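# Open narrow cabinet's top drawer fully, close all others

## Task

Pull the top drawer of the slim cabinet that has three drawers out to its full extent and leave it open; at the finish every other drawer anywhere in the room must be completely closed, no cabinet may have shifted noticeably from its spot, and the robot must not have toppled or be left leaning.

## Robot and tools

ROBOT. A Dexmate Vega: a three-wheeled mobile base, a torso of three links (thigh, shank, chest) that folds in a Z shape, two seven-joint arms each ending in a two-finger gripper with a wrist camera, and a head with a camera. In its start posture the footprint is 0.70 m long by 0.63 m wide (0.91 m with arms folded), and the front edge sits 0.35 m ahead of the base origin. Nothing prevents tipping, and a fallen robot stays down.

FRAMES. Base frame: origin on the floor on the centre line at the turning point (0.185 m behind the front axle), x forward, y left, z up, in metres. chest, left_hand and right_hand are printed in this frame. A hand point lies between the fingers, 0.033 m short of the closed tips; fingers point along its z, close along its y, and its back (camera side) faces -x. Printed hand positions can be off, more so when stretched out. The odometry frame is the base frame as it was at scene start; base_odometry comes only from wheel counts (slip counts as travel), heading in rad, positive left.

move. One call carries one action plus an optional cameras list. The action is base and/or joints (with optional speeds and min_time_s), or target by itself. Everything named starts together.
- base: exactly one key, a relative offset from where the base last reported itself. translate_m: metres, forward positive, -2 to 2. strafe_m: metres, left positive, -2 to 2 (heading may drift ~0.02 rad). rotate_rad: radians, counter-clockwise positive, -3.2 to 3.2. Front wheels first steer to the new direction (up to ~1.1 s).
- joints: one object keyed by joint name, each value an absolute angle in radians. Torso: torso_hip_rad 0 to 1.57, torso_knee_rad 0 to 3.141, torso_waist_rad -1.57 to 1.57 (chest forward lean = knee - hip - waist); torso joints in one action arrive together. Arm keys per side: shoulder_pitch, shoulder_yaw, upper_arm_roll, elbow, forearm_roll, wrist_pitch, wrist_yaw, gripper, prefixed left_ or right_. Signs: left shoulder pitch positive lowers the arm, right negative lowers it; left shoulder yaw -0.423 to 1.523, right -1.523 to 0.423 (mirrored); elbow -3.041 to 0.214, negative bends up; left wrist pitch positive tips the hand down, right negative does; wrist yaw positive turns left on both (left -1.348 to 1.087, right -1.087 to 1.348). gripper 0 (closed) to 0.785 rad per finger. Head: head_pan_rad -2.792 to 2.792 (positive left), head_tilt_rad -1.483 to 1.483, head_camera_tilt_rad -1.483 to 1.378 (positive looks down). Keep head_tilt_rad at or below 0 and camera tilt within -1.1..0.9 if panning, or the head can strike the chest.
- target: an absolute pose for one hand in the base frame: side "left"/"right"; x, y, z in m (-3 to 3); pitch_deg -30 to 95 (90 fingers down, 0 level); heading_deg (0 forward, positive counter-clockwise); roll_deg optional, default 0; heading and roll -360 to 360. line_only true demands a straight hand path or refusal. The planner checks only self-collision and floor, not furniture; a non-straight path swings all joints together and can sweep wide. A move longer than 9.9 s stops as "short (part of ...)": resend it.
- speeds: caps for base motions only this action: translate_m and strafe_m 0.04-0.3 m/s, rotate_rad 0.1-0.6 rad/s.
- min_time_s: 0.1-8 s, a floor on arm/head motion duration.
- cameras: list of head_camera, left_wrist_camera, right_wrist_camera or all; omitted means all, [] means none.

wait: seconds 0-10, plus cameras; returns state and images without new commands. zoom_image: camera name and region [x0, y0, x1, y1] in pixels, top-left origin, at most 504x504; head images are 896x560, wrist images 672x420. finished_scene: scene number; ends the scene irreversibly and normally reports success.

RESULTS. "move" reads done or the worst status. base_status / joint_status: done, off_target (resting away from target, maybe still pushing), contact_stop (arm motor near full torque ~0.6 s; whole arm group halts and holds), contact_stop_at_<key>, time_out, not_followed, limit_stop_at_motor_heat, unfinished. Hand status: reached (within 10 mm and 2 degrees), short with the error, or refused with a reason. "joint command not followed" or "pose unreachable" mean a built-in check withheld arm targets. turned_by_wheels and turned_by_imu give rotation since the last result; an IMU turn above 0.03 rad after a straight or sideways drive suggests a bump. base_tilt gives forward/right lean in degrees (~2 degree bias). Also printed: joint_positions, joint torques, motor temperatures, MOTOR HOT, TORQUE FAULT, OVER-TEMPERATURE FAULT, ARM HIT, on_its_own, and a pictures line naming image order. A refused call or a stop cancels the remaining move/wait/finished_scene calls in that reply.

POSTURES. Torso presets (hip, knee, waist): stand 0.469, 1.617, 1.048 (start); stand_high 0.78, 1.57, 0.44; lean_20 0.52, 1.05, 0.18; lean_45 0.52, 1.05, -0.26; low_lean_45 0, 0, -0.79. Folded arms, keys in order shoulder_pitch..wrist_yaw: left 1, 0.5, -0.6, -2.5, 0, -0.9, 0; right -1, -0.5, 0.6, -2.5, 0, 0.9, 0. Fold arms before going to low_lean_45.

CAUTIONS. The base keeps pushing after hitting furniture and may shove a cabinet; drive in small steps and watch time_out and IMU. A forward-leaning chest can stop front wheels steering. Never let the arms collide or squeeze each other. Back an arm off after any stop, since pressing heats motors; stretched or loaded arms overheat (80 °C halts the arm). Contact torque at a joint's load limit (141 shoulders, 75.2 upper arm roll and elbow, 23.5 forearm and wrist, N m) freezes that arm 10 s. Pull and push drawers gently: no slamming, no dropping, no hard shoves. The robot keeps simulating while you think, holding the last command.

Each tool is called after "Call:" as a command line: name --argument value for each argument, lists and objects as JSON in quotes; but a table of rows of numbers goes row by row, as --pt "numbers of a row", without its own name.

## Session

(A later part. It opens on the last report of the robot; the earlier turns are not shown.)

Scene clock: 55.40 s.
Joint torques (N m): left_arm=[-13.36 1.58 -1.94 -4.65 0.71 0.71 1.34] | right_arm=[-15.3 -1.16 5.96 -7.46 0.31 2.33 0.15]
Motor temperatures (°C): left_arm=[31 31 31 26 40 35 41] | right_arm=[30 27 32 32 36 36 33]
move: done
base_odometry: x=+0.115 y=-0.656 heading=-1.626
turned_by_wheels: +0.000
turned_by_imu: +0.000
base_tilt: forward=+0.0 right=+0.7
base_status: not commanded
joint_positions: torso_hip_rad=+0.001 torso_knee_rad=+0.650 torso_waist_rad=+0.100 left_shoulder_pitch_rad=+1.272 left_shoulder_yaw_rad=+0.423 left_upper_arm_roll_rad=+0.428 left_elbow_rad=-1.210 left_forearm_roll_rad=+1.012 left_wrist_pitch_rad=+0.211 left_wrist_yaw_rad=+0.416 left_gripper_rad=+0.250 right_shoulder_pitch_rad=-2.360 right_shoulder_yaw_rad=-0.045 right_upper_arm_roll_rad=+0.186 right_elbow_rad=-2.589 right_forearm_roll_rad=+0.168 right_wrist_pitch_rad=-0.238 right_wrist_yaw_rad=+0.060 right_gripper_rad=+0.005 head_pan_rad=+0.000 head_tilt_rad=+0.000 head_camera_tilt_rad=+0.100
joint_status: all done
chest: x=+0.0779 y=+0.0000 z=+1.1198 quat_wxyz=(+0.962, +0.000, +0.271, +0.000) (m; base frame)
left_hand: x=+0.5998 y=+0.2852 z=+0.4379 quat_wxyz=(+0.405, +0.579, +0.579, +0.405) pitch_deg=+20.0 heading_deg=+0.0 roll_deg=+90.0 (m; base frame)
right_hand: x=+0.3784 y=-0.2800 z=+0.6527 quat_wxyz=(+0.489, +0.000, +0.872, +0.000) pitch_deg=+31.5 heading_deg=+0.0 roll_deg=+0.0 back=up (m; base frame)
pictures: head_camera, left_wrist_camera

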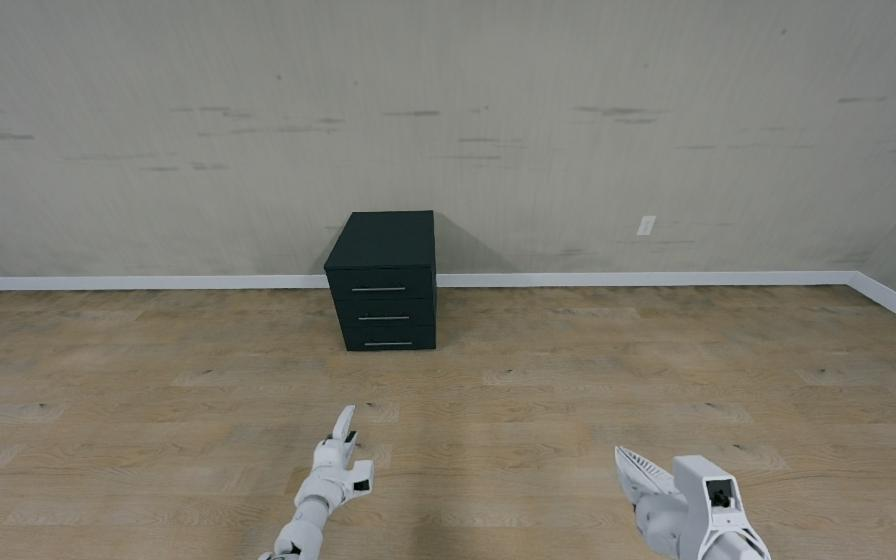

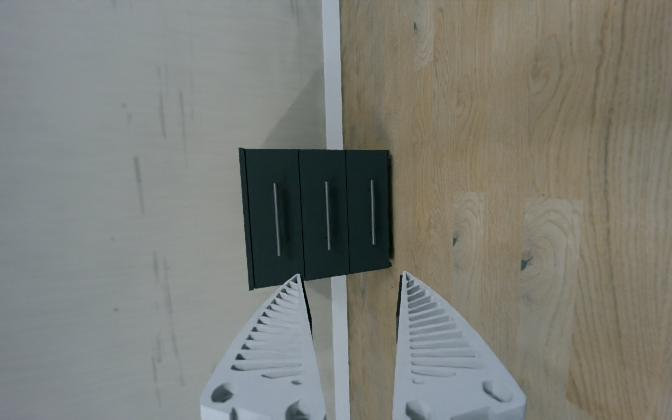

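Call:
move --base '{"translate_m": 0.38}' --speeds '{"translate_m": 0.12}' --cameras '["head_camera", "left_wrist_camera"]'

Call:
zoom_image --camera "left_wrist_camera" --region '[180, 80, 500, 400]'

Call:
zoom_image --camera "head_camera" --region '[260, 220, 480, 440]'

Scene clock: 60.63 s.
Joint torques (N m): left_arm=[-12.57 -0.44 -2.49 -4.43 0.74 -0.22 1.42] | right_arm=[-15.88 -0.02 5.94 -8.1 0.34 3.38 0.06]
Motor temperatures (°C): left_arm=[31 31 31 26 40 35 41] | right_arm=[30 27 32 32 36 36 33]
move: done
base_odometry: x=+0.094 y=-1.036 heading=-1.627
turned_by_wheels: -0.001
turned_by_imu: +0.000
base_tilt: forward=+0.1 right=+0.7
base_status: done
joint_positions: torso_hip_rad=+0.001 torso_knee_rad=+0.650 torso_waist_rad=+0.100 left_shoulder_pitch_rad=+1.272 left_shoulder_yaw_rad=+0.423 left_upper_arm_roll_rad=+0.428 left_elbow_rad=-1.209 left_forearm_roll_rad=+1.013 left_wrist_pitch_rad=+0.210 left_wrist_yaw_rad=+0.416 left_gripper_rad=+0.250 right_shoulder_pitch_rad=-2.360 right_shoulder_yaw_rad=-0.045 right_upper_arm_roll_rad=+0.186 right_elbow_rad=-2.589 right_forearm_roll_rad=+0.168 right_wrist_pitch_rad=-0.238 right_wrist_yaw_rad=+0.060 right_gripper_rad=+0.005 head_pan_rad=+0.000 head_tilt_rad=+0.000 head_camera_tilt_rad=+0.100
joint_status: not commanded
chest: x=+0.0779 y=+0.0000 z=+1.1198 quat_wxyz=(+0.962, +0.000, +0.271, +0.000) (m; base frame)
left_hand: x=+0.5998 y=+0.2852 z=+0.4378 quat_wxyz=(+0.405, +0.579, +0.579, +0.406) pitch_deg=+20.0 heading_deg=+0.0 roll_deg=-90.0 (m; base frame)
right_hand: x=+0.3784 y=-0.2800 z=+0.6527 quat_wxyz=(+0.489, +0.000, +0.872, +0.000) pitch_deg=+31.5 heading_deg=+0.0 roll_deg=+0.0 back=up (m; base frame)
pictures: head_camera, left_wrist_camera

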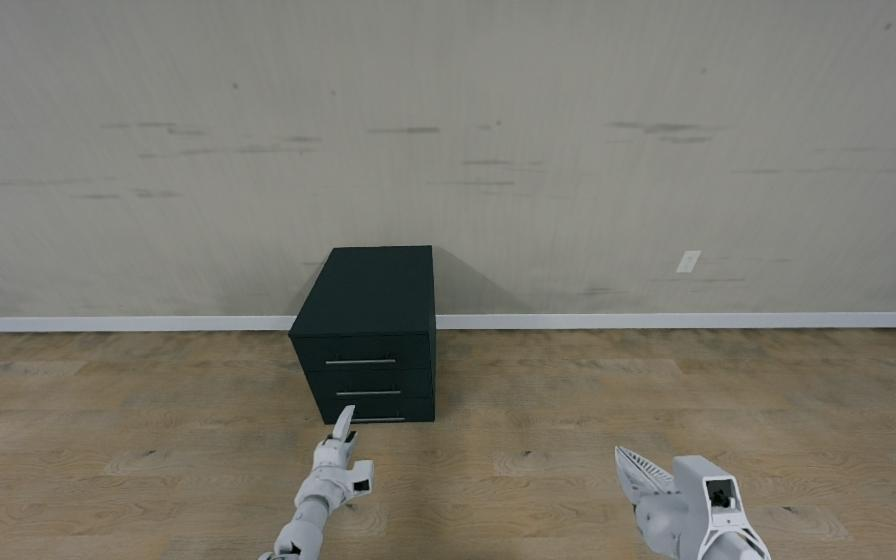

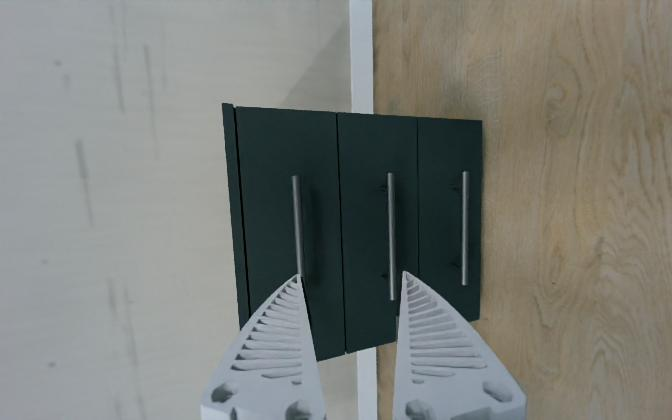

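Scaled by 1.575 from the camera's 672x420 image, which has a finer 960x600 frame.

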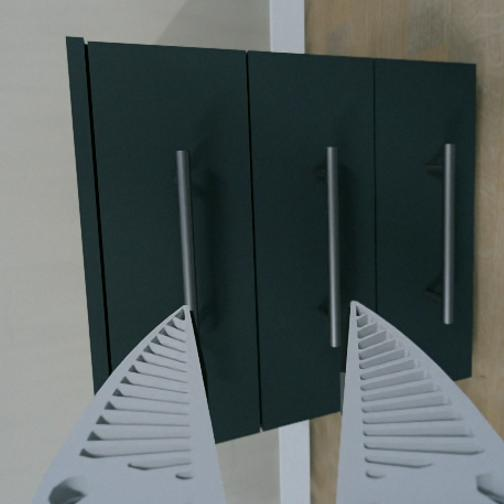

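Scaled by 2.291 from the camera's 896x560 image, which has a finer 960x600 frame.

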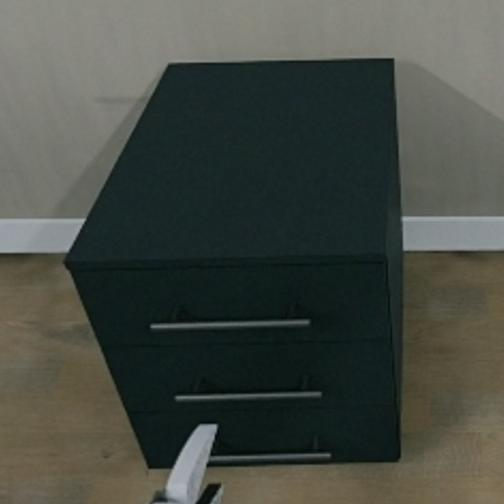

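Call:
move --target '{"side": "left", "x": 0.6, "y": 0.296, "z": 0.438, "pitch_deg": 20, "heading_deg": 0, "roll_deg": 90, "line_only": true}' --cameras '[]'

Call:
move --base '{"translate_m": 0.14}' --speeds '{"translate_m": 0.07}' --cameras '["head_camera", "left_wrist_camera"]'

Call:
zoom_image --camera "left_wrist_camera" --region '[180, 80, 500, 400]'

Call:
zoom_image --camera "head_camera" --region '[260, 280, 460, 480]'

Scene clock: 62.03 s.
Joint torques (N m): left_arm=[-13.75 5.92 -7.88 -3.53 0.15 0.29 1.13] | right_arm=[-17.09 0.03 5.65 -7.67 0.4 2.59 0.15]
Motor temperatures (°C): left_arm=[31 31 31 26 40 35 41] | right_arm=[30 27 32 32 36 36 33]
move: done
base_odometry: x=+0.094 y=-1.036 heading=-1.627
turned_by_wheels: +0.000
turned_by_imu: +0.000
base_tilt: forward=+0.1 right=+0.8
base_status: not commanded
joint_positions: torso_hip_rad=+0.001 torso_knee_rad=+0.650 torso_waist_rad=+0.100 left_shoulder_pitch_rad=+1.271 left_shoulder_yaw_rad=+0.436 left_upper_arm_roll_rad=+0.420 left_elbow_rad=-1.201 left_forearm_roll_rad=+1.003 left_wrist_pitch_rad=+0.193 left_wrist_yaw_rad=+0.421 left_gripper_rad=+0.250 right_shoulder_pitch_rad=-2.360 right_shoulder_yaw_rad=-0.045 right_upper_arm_roll_rad=+0.186 right_elbow_rad=-2.589 right_forearm_roll_rad=+0.168 right_wrist_pitch_rad=-0.238 right_wrist_yaw_rad=+0.060 right_gripper_rad=+0.005 head_pan_rad=+0.000 head_tilt_rad=+0.000 head_camera_tilt_rad=+0.100
joint_status: not commanded
chest: x=+0.0779 y=+0.0000 z=+1.1198 quat_wxyz=(+0.962, +0.000, +0.271, +0.000) (m; base frame)
left_hand: x=+0.5997 y=+0.2939 z=+0.4377 quat_wxyz=(+0.405, +0.579, +0.579, +0.405) pitch_deg=+20.0 heading_deg=+0.0 roll_deg=+90.0 (m; base frame)
left_hand_status: reached (straight line, planned for 0.3 s): 2 mm and 0.0 deg off.
right_hand: x=+0.3784 y=-0.2800 z=+0.6527 quat_wxyz=(+0.489, +0.000, +0.872, +0.000) pitch_deg=+31.5 heading_deg=+0.0 roll_deg=+0.0 back=up (m; base frame)
pictures: none
No camera images: "cameras" was empty.

Scene clock: 64.77 s.
Joint torques (N m): left_arm=[-12.6 6.32 -8.16 -3.96 -0.11 -0.35 1.58] | right_arm=[-17.57 0.39 5.4 -8.49 0.33 2.7 0.17]
Motor temperatures (°C): left_arm=[31 31 31 26 40 35 41] | right_arm=[30 27 32 32 36 36 33]
move: done
base_odometry: x=+0.086 y=-1.175 heading=-1.628
turned_by_wheels: -0.001
turned_by_imu: -0.001
base_tilt: forward=+0.0 right=+0.8
base_status: done
joint_positions: torso_hip_rad=+0.001 torso_knee_rad=+0.650 torso_waist_rad=+0.100 left_shoulder_pitch_rad=+1.271 left_shoulder_yaw_rad=+0.439 left_upper_arm_roll_rad=+0.418 left_elbow_rad=-1.199 left_forearm_roll_rad=+1.001 left_wrist_pitch_rad=+0.189 left_wrist_yaw_rad=+0.422 left_gripper_rad=+0.250 right_shoulder_pitch_rad=-2.360 right_shoulder_yaw_rad=-0.045 right_upper_arm_roll_rad=+0.186 right_elbow_rad=-2.589 right_forearm_roll_rad=+0.168 right_wrist_pitch_rad=-0.238 right_wrist_yaw_rad=+0.060 right_gripper_rad=+0.005 head_pan_rad=+0.000 head_tilt_rad=+0.000 head_camera_tilt_rad=+0.100
joint_status: not commanded
chest: x=+0.0779 y=+0.0000 z=+1.1198 quat_wxyz=(+0.962, +0.000, +0.271, +0.000) (m; base frame)
left_hand: x=+0.5998 y=+0.2958 z=+0.4377 quat_wxyz=(+0.405, +0.579, +0.579, +0.405) pitch_deg=+20.0 heading_deg=+0.0 roll_deg=+90.0 (m; base frame)
right_hand: x=+0.3784 y=-0.2800 z=+0.6527 quat_wxyz=(+0.489, +0.000, +0.872, +0.000) pitch_deg=+31.5 heading_deg=+0.0 roll_deg=+0.0 back=up (m; base frame)
pictures: head_camera, left_wrist_camera

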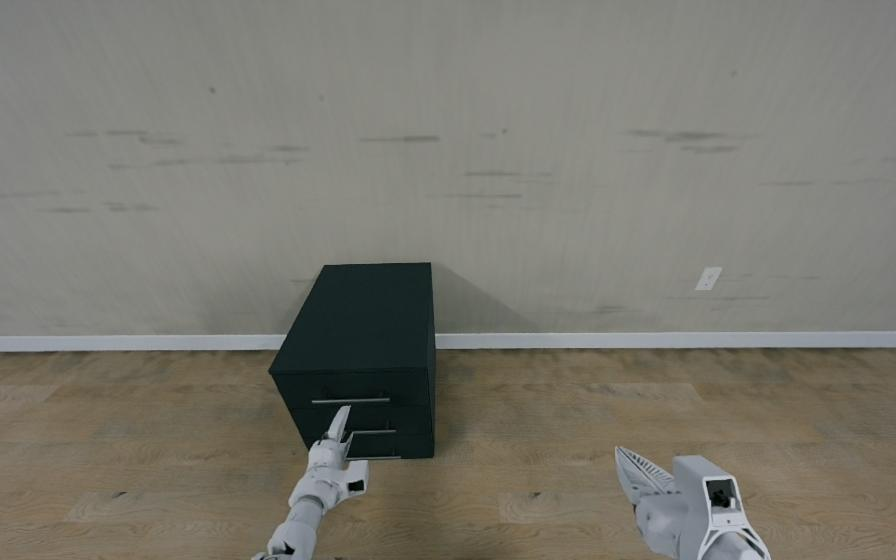

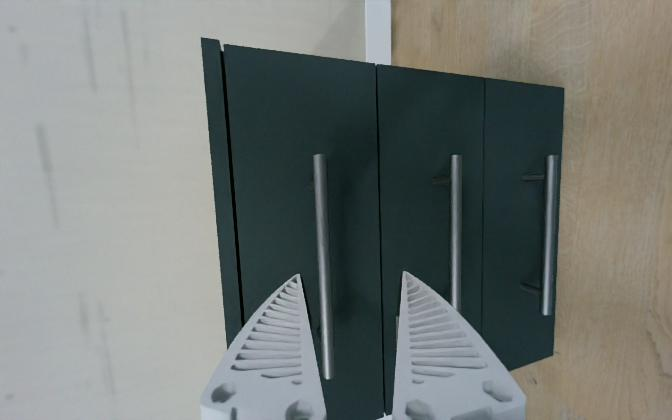

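Scaled by 1.575 from the camera's 672x420 image, which has a finer 960x600 frame.

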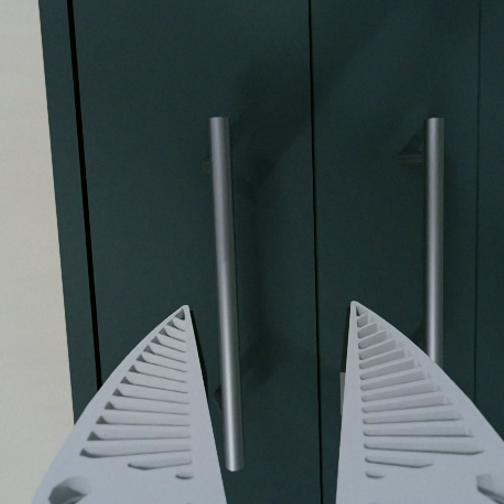

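Scaled by 2.520 from the camera's 896x560 image, which has a finer 960x600 frame.

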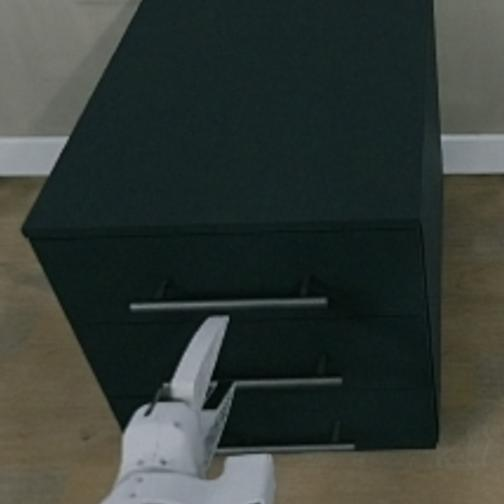

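Call:
move --base '{"translate_m": 0.06}' --speeds '{"translate_m": 0.05}' --cameras '["head_camera", "left_wrist_camera"]'

Call:
zoom_image --camera "left_wrist_camera" --region '[180, 100, 500, 420]'

Call:
zoom_image --camera "head_camera" --region '[260, 320, 420, 480]'

Scene clock: 66.93 s.
Joint torques (N m): left_arm=[-12.33 5.86 -7.46 -4.72 0.14 -0.06 1.73] | right_arm=[-16.63 -0.39 5.19 -7.67 0.37 3.13 0.11]
Motor temperatures (°C): left_arm=[31 31 31 26 40 35 41] | right_arm=[30 27 32 32 36 36 33]
move: done
base_odometry: x=+0.083 y=-1.235 heading=-1.629
turned_by_wheels: -0.001
turned_by_imu: -0.001
base_tilt: forward=+0.1 right=+0.8
base_status: done
joint_positions: torso_hip_rad=+0.001 torso_knee_rad=+0.650 torso_waist_rad=+0.100 left_shoulder_pitch_rad=+1.271 left_shoulder_yaw_rad=+0.439 left_upper_arm_roll_rad=+0.418 left_elbow_rad=-1.199 left_forearm_roll_rad=+1.001 left_wrist_pitch_rad=+0.189 left_wrist_yaw_rad=+0.422 left_gripper_rad=+0.250 right_shoulder_pitch_rad=-2.360 right_shoulder_yaw_rad=-0.045 right_upper_arm_roll_rad=+0.186 right_elbow_rad=-2.589 right_forearm_roll_rad=+0.168 right_wrist_pitch_rad=-0.238 right_wrist_yaw_rad=+0.060 right_gripper_rad=+0.005 head_pan_rad=+0.000 head_tilt_rad=+0.000 head_camera_tilt_rad=+0.100
joint_status: not commanded
chest: x=+0.0779 y=+0.0000 z=+1.1198 quat_wxyz=(+0.962, +0.000, +0.271, +0.000) (m; base frame)
left_hand: x=+0.5998 y=+0.2958 z=+0.4377 quat_wxyz=(+0.405, +0.579, +0.579, +0.405) pitch_deg=+20.0 heading_deg=+0.0 roll_deg=+90.0 (m; base frame)
right_hand: x=+0.3784 y=-0.2800 z=+0.6527 quat_wxyz=(+0.489, +0.000, +0.872, +0.000) pitch_deg=+31.5 heading_deg=+0.0 roll_deg=+0.0 back=up (m; base frame)
pictures: head_camera, left_wrist_camera

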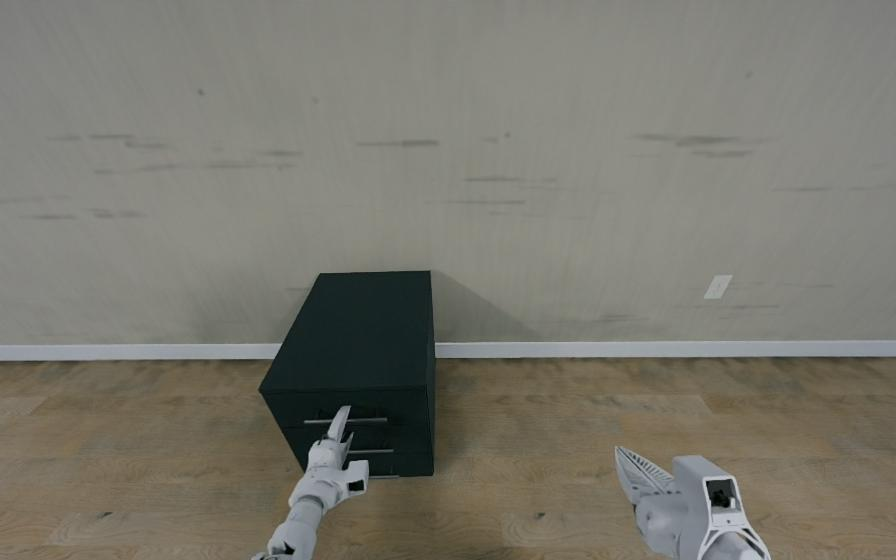

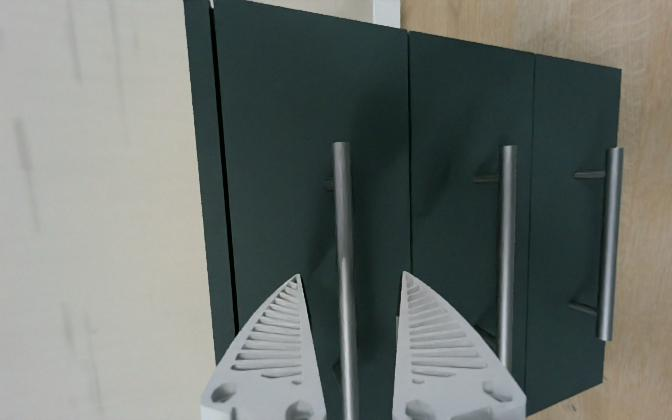

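Scaled by 1.575 from the camera's 672x420 image, which has a finer 960x600 frame.

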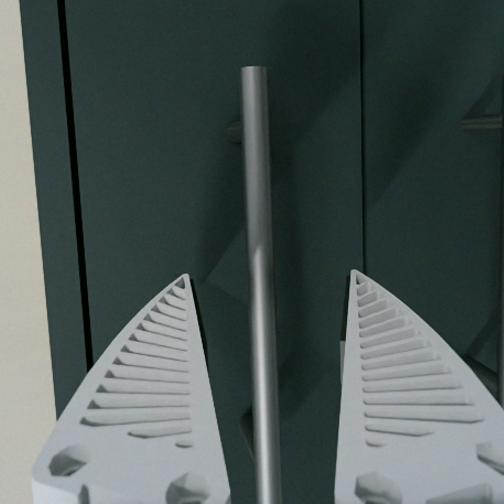

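Scaled by 3.150 from the camera's 896x560 image, which has a finer 960x600 frame.

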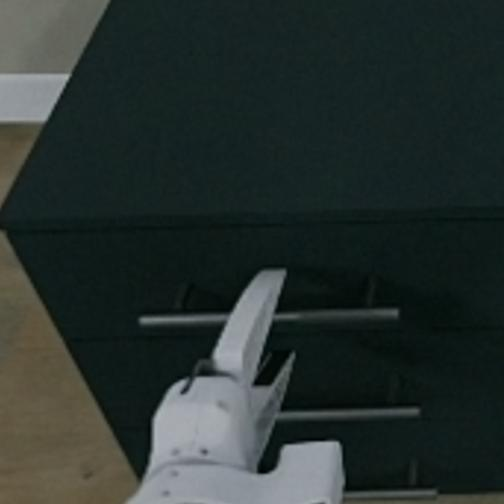

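Call:
move --joints '{"left_gripper_rad": 0.12}' --cameras '["left_wrist_camera"]'

Call:
move --target '{"side": "left", "x": 0.61, "y": 0.296, "z": 0.438, "pitch_deg": 20, "heading_deg": 0, "roll_deg": 90, "line_only": true}' --cameras '["head_camera", "left_wrist_camera"]'

Call:
zoom_image --camera "left_wrist_camera" --region '[180, 100, 500, 420]'

Call:
zoom_image --camera "head_camera" --region '[260, 320, 420, 480]'

Scene clock: 68.13 s.
Joint torques (N m): left_arm=[-11.51 5.57 -8.32 -4.65 0.35 -0.12 1.42] | right_arm=[-16.43 -0.63 5.79 -7.66 0.41 3.33 0]
Motor temperatures (°C): left_arm=[31 31 31 26 40 35 41] | right_arm=[30 27 32 32 36 36 33]
move: done
base_odometry: x=+0.083 y=-1.235 heading=-1.629
turned_by_wheels: +0.000
turned_by_imu: +0.000
base_tilt: forward=+0.1 right=+0.8
base_status: not commanded
joint_positions: torso_hip_rad=+0.001 torso_knee_rad=+0.650 torso_waist_rad=+0.100 left_shoulder_pitch_rad=+1.271 left_shoulder_yaw_rad=+0.439 left_upper_arm_roll_rad=+0.418 left_elbow_rad=-1.199 left_forearm_roll_rad=+1.001 left_wrist_pitch_rad=+0.189 left_wrist_yaw_rad=+0.422 left_gripper_rad=+0.120 right_shoulder_pitch_rad=-2.360 right_shoulder_yaw_rad=-0.045 right_upper_arm_roll_rad=+0.186 right_elbow_rad=-2.589 right_forearm_roll_rad=+0.168 right_wrist_pitch_rad=-0.238 right_wrist_yaw_rad=+0.060 right_gripper_rad=+0.005 head_pan_rad=+0.000 head_tilt_rad=+0.000 head_camera_tilt_rad=+0.100
joint_status: all done
chest: x=+0.0779 y=+0.0000 z=+1.1198 quat_wxyz=(+0.962, +0.000, +0.271, +0.000) (m; base frame)
left_hand: x=+0.5998 y=+0.2958 z=+0.4377 quat_wxyz=(+0.405, +0.579, +0.579, +0.405) pitch_deg=+20.0 heading_deg=+0.0 roll_deg=+90.0 (m; base frame)
right_hand: x=+0.3784 y=-0.2800 z=+0.6527 quat_wxyz=(+0.489, +0.000, +0.872, +0.000) pitch_deg=+31.5 heading_deg=+0.0 roll_deg=+0.0 back=up (m; base frame)
pictures: left_wrist_camera

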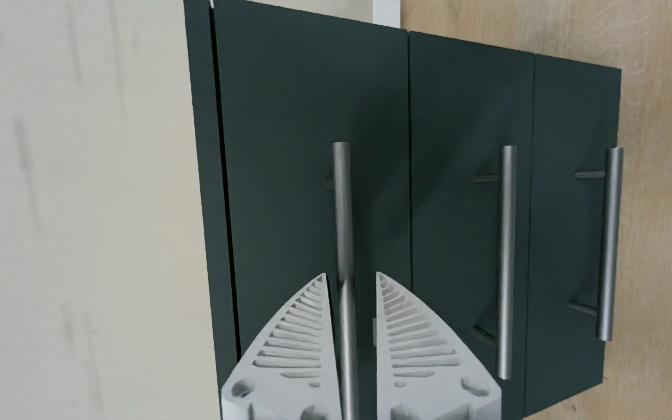

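Scene clock: 69.17 s.
Joint torques (N m): left_arm=[-12.98 1.4 -2.33 -3.82 0.24 -0.85 0.99] | right_arm=[-16.63 0.6 5.43 -7.45 0.29 2.55 0.17]
Motor temperatures (°C): left_arm=[31 31 31 26 40 35 41] | right_arm=[30 27 32 32 36 36 33]
move: done
base_odometry: x=+0.083 y=-1.235 heading=-1.629
turned_by_wheels: +0.000
turned_by_imu: +0.000
base_tilt: forward=+0.1 right=+0.7
base_status: not commanded
joint_positions: torso_hip_rad=+0.001 torso_knee_rad=+0.650 torso_waist_rad=+0.100 left_shoulder_pitch_rad=+1.247 left_shoulder_yaw_rad=+0.434 left_upper_arm_roll_rad=+0.421 left_elbow_rad=-1.177 left_forearm_roll_rad=+1.001 left_wrist_pitch_rad=+0.183 left_wrist_yaw_rad=+0.417 left_gripper_rad=+0.120 right_shoulder_pitch_rad=-2.360 right_shoulder_yaw_rad=-0.045 right_upper_arm_roll_rad=+0.186 right_elbow_rad=-2.589 right_forearm_roll_rad=+0.168 right_wrist_pitch_rad=-0.238 right_wrist_yaw_rad=+0.060 right_gripper_rad=+0.005 head_pan_rad=+0.000 head_tilt_rad=+0.000 head_camera_tilt_rad=+0.100
joint_status: not commanded
chest: x=+0.0779 y=+0.0000 z=+1.1198 quat_wxyz=(+0.962, +0.000, +0.271, +0.000) (m; base frame)
left_hand: x=+0.6085 y=+0.2962 z=+0.4379 quat_wxyz=(+0.405, +0.579, +0.579, +0.406) pitch_deg=+20.0 heading_deg=+0.0 roll_deg=-90.0 (m; base frame)
left_hand_status: reached (straight line, planned for 0.4 s): 1 mm and 0.0 deg off.
right_hand: x=+0.3784 y=-0.2800 z=+0.6527 quat_wxyz=(+0.489, +0.000, +0.872, +0.000) pitch_deg=+31.5 heading_deg=+0.0 roll_deg=+0.0 back=up (m; base frame)
pictures: head_camera, left_wrist_camera

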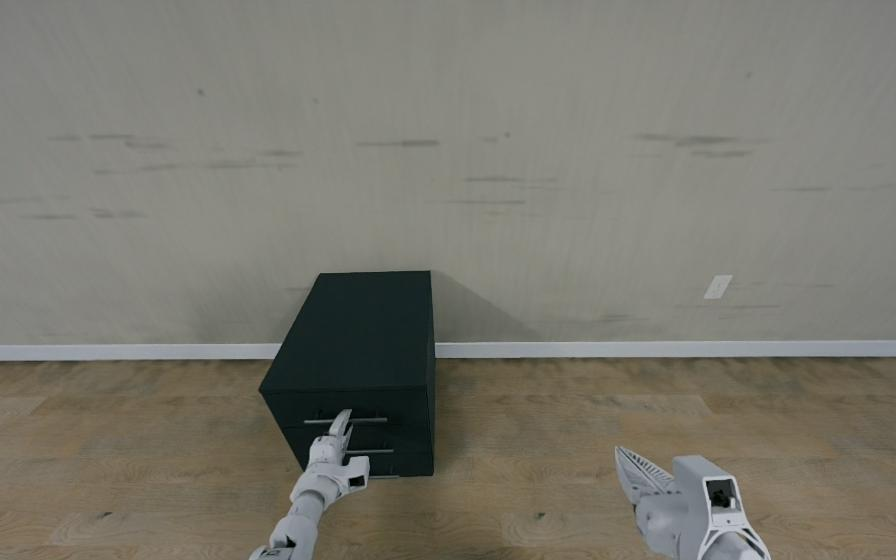

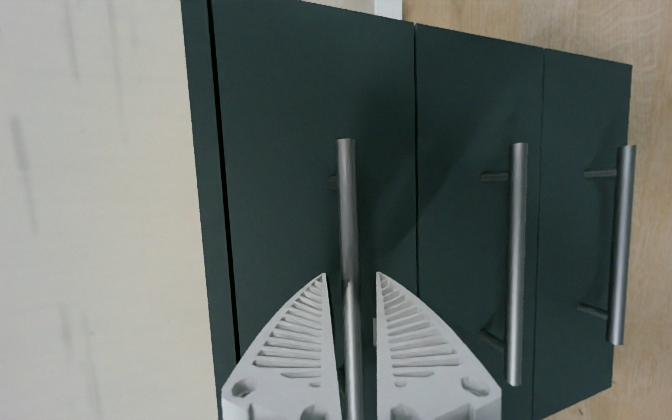

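Scaled by 1.575 from the camera's 672x420 image, which has a finer 960x600 frame.

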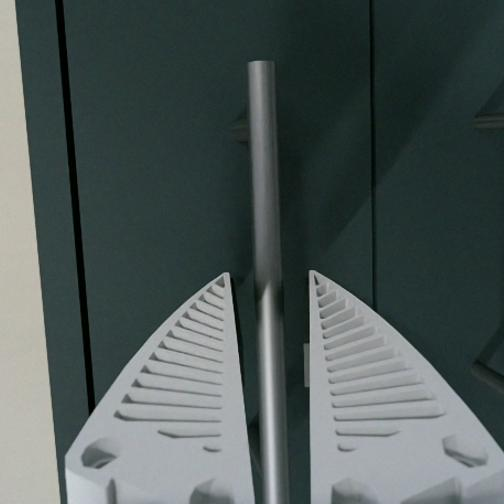

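Scaled by 3.150 from the camera's 896x560 image, which has a finer 960x600 frame.

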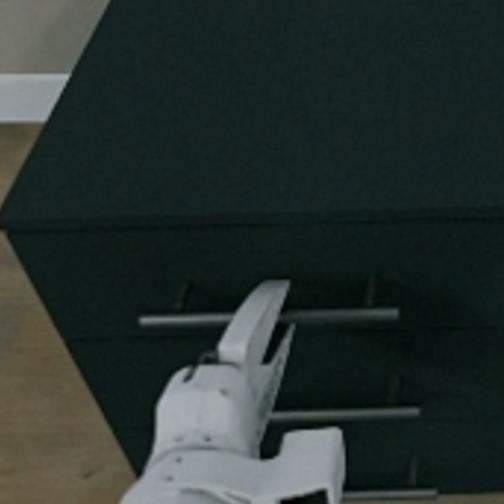

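Call:
move --target '{"side": "left", "x": 0.616, "y": 0.296, "z": 0.438, "pitch_deg": 20, "heading_deg": 0, "roll_deg": 90, "line_only": true}' --cameras '["left_wrist_camera"]'

Call:
zoom_image --camera "left_wrist_camera" --region '[180, 100, 500, 420]'

Scene clock: 70.23 s.
Joint torques (N m): left_arm=[-11.87 0.73 -1.86 -3.15 0.06 -0.35 0.8] | right_arm=[-17.71 -0.01 5.09 -8.41 0.4 2.8 0.11]
Motor temperatures (°C): left_arm=[31 31 31 26 40 35 41] | right_arm=[30 27 32 32 36 36 33]
move: done
base_odometry: x=+0.083 y=-1.235 heading=-1.629
turned_by_wheels: +0.000
turned_by_imu: +0.000
base_tilt: forward=+0.0 right=+0.8
base_status: not commanded
joint_positions: torso_hip_rad=+0.001 torso_knee_rad=+0.650 torso_waist_rad=+0.100 left_shoulder_pitch_rad=+1.230 left_shoulder_yaw_rad=+0.430 left_upper_arm_roll_rad=+0.424 left_elbow_rad=-1.162 left_forearm_roll_rad=+1.001 left_wrist_pitch_rad=+0.179 left_wrist_yaw_rad=+0.414 left_gripper_rad=+0.120 right_shoulder_pitch_rad=-2.360 right_shoulder_yaw_rad=-0.045 right_upper_arm_roll_rad=+0.186 right_elbow_rad=-2.589 right_forearm_roll_rad=+0.168 right_wrist_pitch_rad=-0.238 right_wrist_yaw_rad=+0.060 right_gripper_rad=+0.005 head_pan_rad=+0.000 head_tilt_rad=+0.000 head_camera_tilt_rad=+0.100
joint_status: not commanded
chest: x=+0.0779 y=+0.0000 z=+1.1198 quat_wxyz=(+0.962, +0.000, +0.271, +0.000) (m; base frame)
left_hand: x=+0.6145 y=+0.2962 z=+0.4379 quat_wxyz=(+0.405, +0.579, +0.579, +0.406) pitch_deg=+20.0 heading_deg=+0.0 roll_deg=-90.0 (m; base frame)
left_hand_status: reached (straight line, planned for 0.3 s): 2 mm and 0.0 deg off.
right_hand: x=+0.3784 y=-0.2800 z=+0.6527 quat_wxyz=(+0.489, +0.000, +0.872, +0.000) pitch_deg=+31.5 heading_deg=+0.0 roll_deg=+0.0 back=up (m; base frame)
pictures: left_wrist_camera

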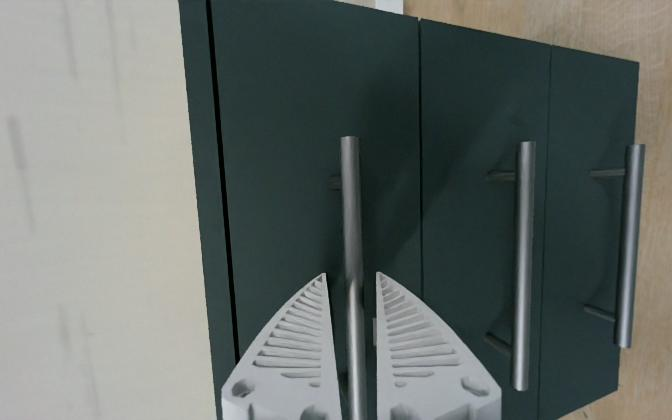

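Scaled by 1.575 from the camera's 672x420 image, which has a finer 960x600 frame.

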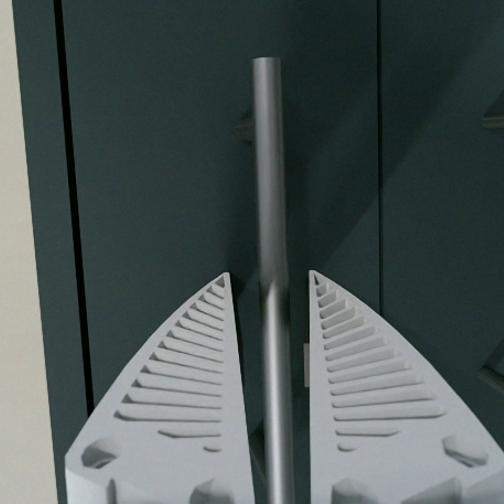

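Call:
move --joints '{"left_gripper_rad": 0.0}' --cameras '["head_camera", "left_wrist_camera"]'

Call:
zoom_image --camera "left_wrist_camera" --region '[180, 100, 500, 420]'

Call:
move --base '{"translate_m": -0.1}' --speeds '{"translate_m": 0.04}' --cameras '["left_wrist_camera", "head_camera"]'

Scene clock: 71.13 s.
Joint torques (N m): left_arm=[-13.91 2.3 -1.97 -5.12 0.42 0.6 1.83] | right_arm=[-16.97 0.06 5.38 -7.37 0.44 2.94 0.23]
Motor temperatures (°C): left_arm=[31 31 31 26 40 35 41] | right_arm=[30 27 32 32 36 36 33]
move: done
base_odometry: x=+0.083 y=-1.235 heading=-1.629
turned_by_wheels: +0.000
turned_by_imu: +0.000
base_tilt: forward=+0.1 right=+0.7
base_status: not commanded
joint_positions: torso_hip_rad=+0.001 torso_knee_rad=+0.650 torso_waist_rad=+0.100 left_shoulder_pitch_rad=+1.226 left_shoulder_yaw_rad=+0.429 left_upper_arm_roll_rad=+0.425 left_elbow_rad=-1.159 left_forearm_roll_rad=+1.000 left_wrist_pitch_rad=+0.178 left_wrist_yaw_rad=+0.413 left_gripper_rad=+0.000 right_shoulder_pitch_rad=-2.360 right_shoulder_yaw_rad=-0.045 right_upper_arm_roll_rad=+0.186 right_elbow_rad=-2.589 right_forearm_roll_rad=+0.168 right_wrist_pitch_rad=-0.238 right_wrist_yaw_rad=+0.060 right_gripper_rad=+0.005 head_pan_rad=+0.000 head_tilt_rad=+0.000 head_camera_tilt_rad=+0.100
joint_status: all done
chest: x=+0.0779 y=+0.0000 z=+1.1198 quat_wxyz=(+0.962, +0.000, +0.271, +0.000) (m; base frame)
left_hand: x=+0.6156 y=+0.2962 z=+0.4378 quat_wxyz=(+0.405, +0.579, +0.579, +0.405) pitch_deg=+20.0 heading_deg=+0.0 roll_deg=-90.0 (m; base frame)
right_hand: x=+0.3784 y=-0.2800 z=+0.6527 quat_wxyz=(+0.489, +0.000, +0.872, +0.000) pitch_deg=+31.5 heading_deg=+0.0 roll_deg=+0.0 back=up (m; base frame)
pictures: head_camera, left_wrist_camera

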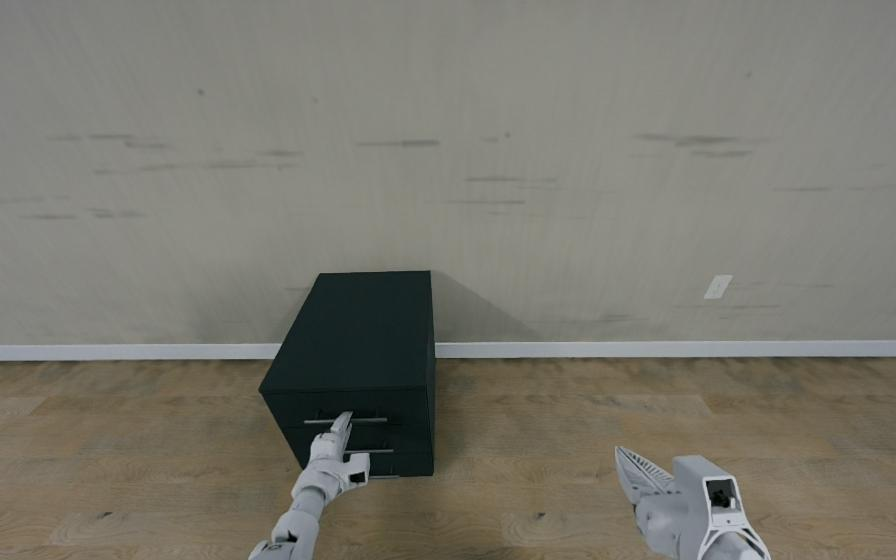

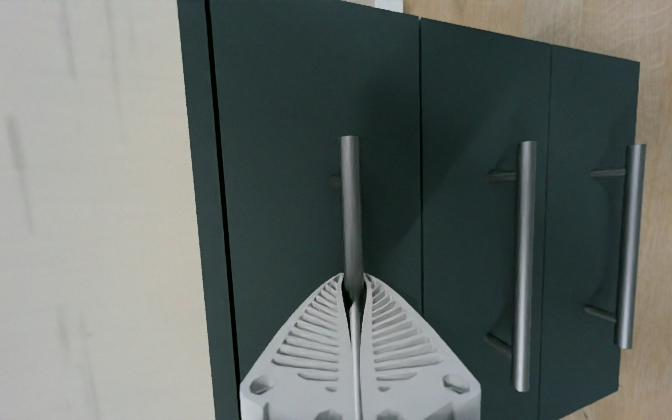

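Scaled by 1.575 from the camera's 672x420 image, which has a finer 960x600 frame.

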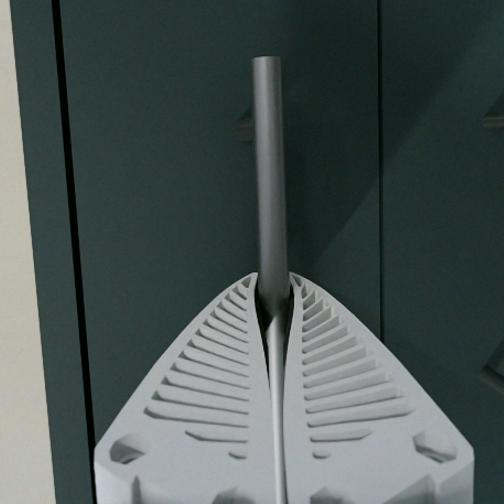

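Scene clock: 74.23 s.
Joint torques (N m): left_arm=[-12.14 2.49 -3.91 -5.96 0.28 -0.63 1.5] | right_arm=[-16.52 -0.52 5.56 -8.45 0.34 3.25 0.15]
Motor temperatures (°C): left_arm=[31 31 31 26 40 35 41] | right_arm=[30 27 32 32 36 36 33]
move: done
base_odometry: x=+0.089 y=-1.136 heading=-1.628
turned_by_wheels: +0.000
turned_by_imu: +0.001
base_tilt: forward=+0.1 right=+0.7
base_status: done
joint_positions: torso_hip_rad=+0.001 torso_knee_rad=+0.650 torso_waist_rad=+0.100 left_shoulder_pitch_rad=+1.226 left_shoulder_yaw_rad=+0.429 left_upper_arm_roll_rad=+0.425 left_elbow_rad=-1.158 left_forearm_roll_rad=+1.000 left_wrist_pitch_rad=+0.178 left_wrist_yaw_rad=+0.413 left_gripper_rad=+0.000 right_shoulder_pitch_rad=-2.360 right_shoulder_yaw_rad=-0.045 right_upper_arm_roll_rad=+0.186 right_elbow_rad=-2.589 right_forearm_roll_rad=+0.168 right_wrist_pitch_rad=-0.238 right_wrist_yaw_rad=+0.060 right_gripper_rad=+0.005 head_pan_rad=+0.000 head_tilt_rad=+0.000 head_camera_tilt_rad=+0.100
joint_status: not commanded
chest: x=+0.0779 y=+0.0000 z=+1.1198 quat_wxyz=(+0.962, +0.000, +0.271, +0.000) (m; base frame)
left_hand: x=+0.6158 y=+0.2962 z=+0.4378 quat_wxyz=(+0.405, +0.579, +0.579, +0.405) pitch_deg=+20.0 heading_deg=+0.0 roll_deg=-90.0 (m; base frame)
right_hand: x=+0.3784 y=-0.2800 z=+0.6527 quat_wxyz=(+0.489, +0.000, +0.872, +0.000) pitch_deg=+31.5 heading_deg=+0.0 roll_deg=+0.0 back=up (m; base frame)
pictures: head_camera, left_wrist_camera

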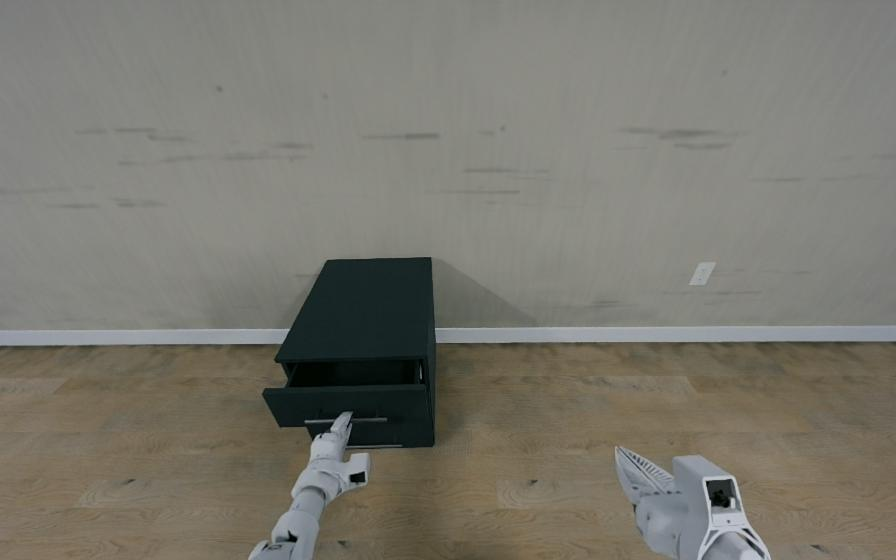

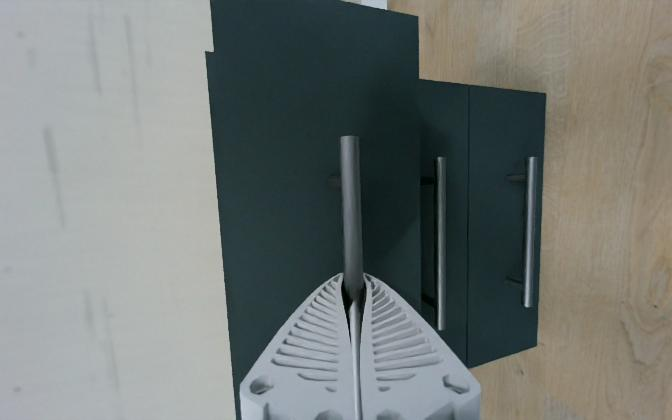

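Call:
move --base '{"translate_m": -0.15}' --speeds '{"translate_m": 0.05}' --cameras '["left_wrist_camera", "head_camera"]'

Call:
move --base '{"translate_m": -0.09}' --speeds '{"translate_m": 0.05}' --cameras '["left_wrist_camera", "head_camera"]'

Scene clock: 78.17 s.
Joint torques (N m): left_arm=[-11.71 0.76 -3.72 -7.45 0.56 -0.52 1.92] | right_arm=[-16.77 0.03 5.21 -8.78 0.47 3.46 0.38]
Motor temperatures (°C): left_arm=[31 31 31 26 40 35 41] | right_arm=[30 27 32 32 36 36 33]
move: done
base_odometry: x=+0.097 y=-0.986 heading=-1.629
turned_by_wheels: +0.000
turned_by_imu: -0.001
base_tilt: forward=+0.0 right=+0.8
base_status: done
joint_positions: torso_hip_rad=+0.001 torso_knee_rad=+0.650 torso_waist_rad=+0.100 left_shoulder_pitch_rad=+1.226 left_shoulder_yaw_rad=+0.429 left_upper_arm_roll_rad=+0.425 left_elbow_rad=-1.158 left_forearm_roll_rad=+1.000 left_wrist_pitch_rad=+0.178 left_wrist_yaw_rad=+0.413 left_gripper_rad=+0.000 right_shoulder_pitch_rad=-2.360 right_shoulder_yaw_rad=-0.045 right_upper_arm_roll_rad=+0.186 right_elbow_rad=-2.589 right_forearm_roll_rad=+0.168 right_wrist_pitch_rad=-0.238 right_wrist_yaw_rad=+0.060 right_gripper_rad=+0.005 head_pan_rad=+0.000 head_tilt_rad=+0.000 head_camera_tilt_rad=+0.100
joint_status: not commanded
chest: x=+0.0779 y=+0.0000 z=+1.1198 quat_wxyz=(+0.962, +0.000, +0.271, +0.000) (m; base frame)
left_hand: x=+0.6158 y=+0.2962 z=+0.4378 quat_wxyz=(+0.405, +0.579, +0.579, +0.405) pitch_deg=+20.0 heading_deg=+0.0 roll_deg=-90.0 (m; base frame)
right_hand: x=+0.3784 y=-0.2800 z=+0.6527 quat_wxyz=(+0.489, +0.000, +0.872, +0.000) pitch_deg=+31.5 heading_deg=+0.0 roll_deg=+0.0 back=up (m; base frame)
pictures: head_camera, left_wrist_camera

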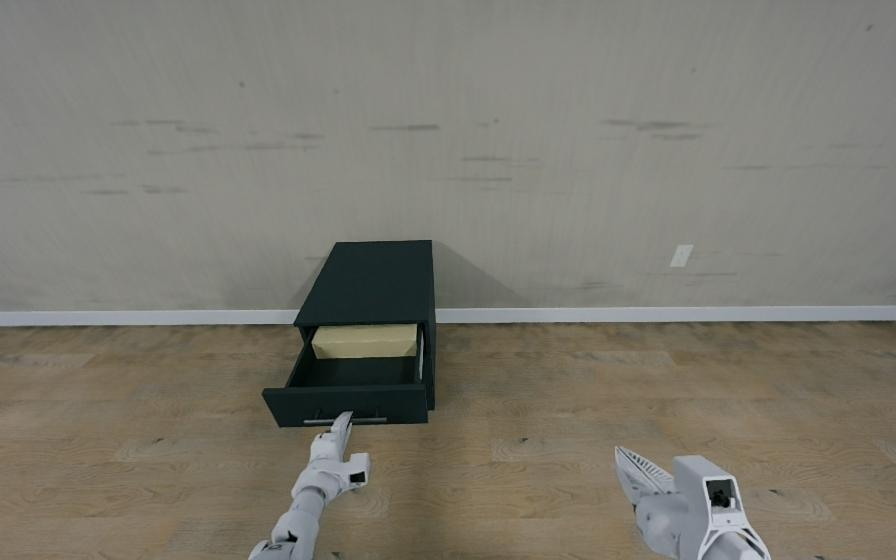

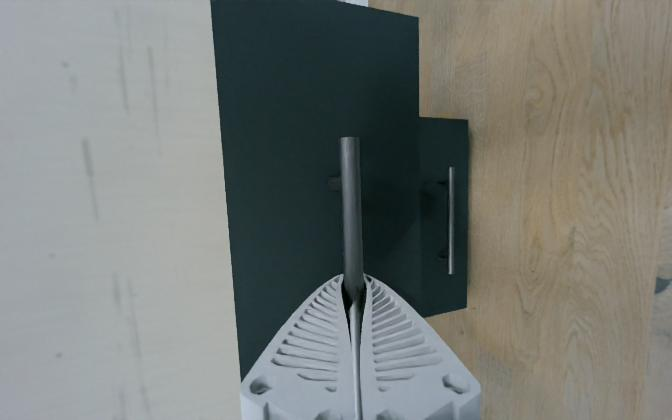

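Scene clock: 80.70 s.
Joint torques (N m): left_arm=[-10.47 1.74 -3.64 -7.73 0.57 -0.56 1.96] | right_arm=[-16.35 0.77 5.79 -6.91 0.33 3.08 0.2]
Motor temperatures (°C): left_arm=[31 31 31 26 40 35 41] | right_arm=[30 27 32 32 36 36 33]
move: done
base_odometry: x=+0.103 y=-0.896 heading=-1.630
turned_by_wheels: -0.001
turned_by_imu: -0.001
base_tilt: forward=+0.0 right=+0.7
base_status: done
joint_positions: torso_hip_rad=+0.001 torso_knee_rad=+0.650 torso_waist_rad=+0.100 left_shoulder_pitch_rad=+1.226 left_shoulder_yaw_rad=+0.429 left_upper_arm_roll_rad=+0.425 left_elbow_rad=-1.158 left_forearm_roll_rad=+1.000 left_wrist_pitch_rad=+0.178 left_wrist_yaw_rad=+0.413 left_gripper_rad=+0.000 right_shoulder_pitch_rad=-2.360 right_shoulder_yaw_rad=-0.045 right_upper_arm_roll_rad=+0.186 right_elbow_rad=-2.589 right_forearm_roll_rad=+0.168 right_wrist_pitch_rad=-0.238 right_wrist_yaw_rad=+0.060 right_gripper_rad=+0.005 head_pan_rad=+0.000 head_tilt_rad=+0.000 head_camera_tilt_rad=+0.100
joint_status: not commanded
chest: x=+0.0779 y=+0.0000 z=+1.1198 quat_wxyz=(+0.962, +0.000, +0.271, +0.000) (m; base frame)
left_hand: x=+0.6158 y=+0.2962 z=+0.4378 quat_wxyz=(+0.405, +0.579, +0.579, +0.405) pitch_deg=+20.0 heading_deg=+0.0 roll_deg=-90.0 (m; base frame)
right_hand: x=+0.3784 y=-0.2800 z=+0.6527 quat_wxyz=(+0.489, +0.000, +0.872, +0.000) pitch_deg=+31.5 heading_deg=+0.0 roll_deg=+0.0 back=up (m; base frame)
pictures: head_camera, left_wrist_camera

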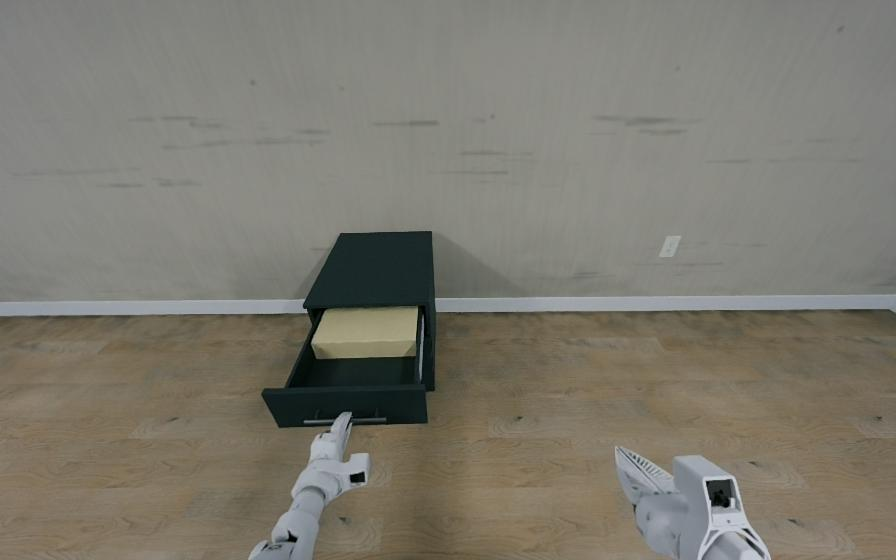

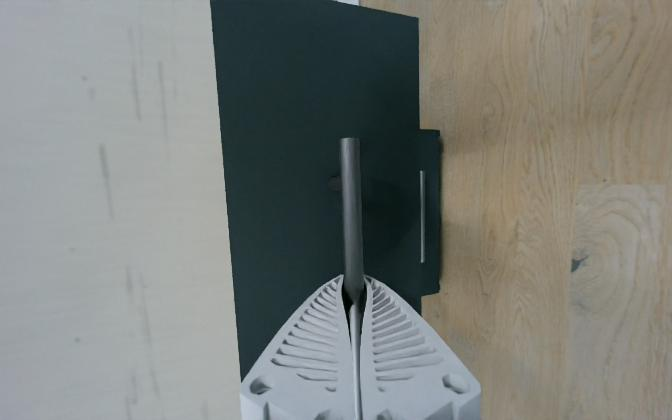

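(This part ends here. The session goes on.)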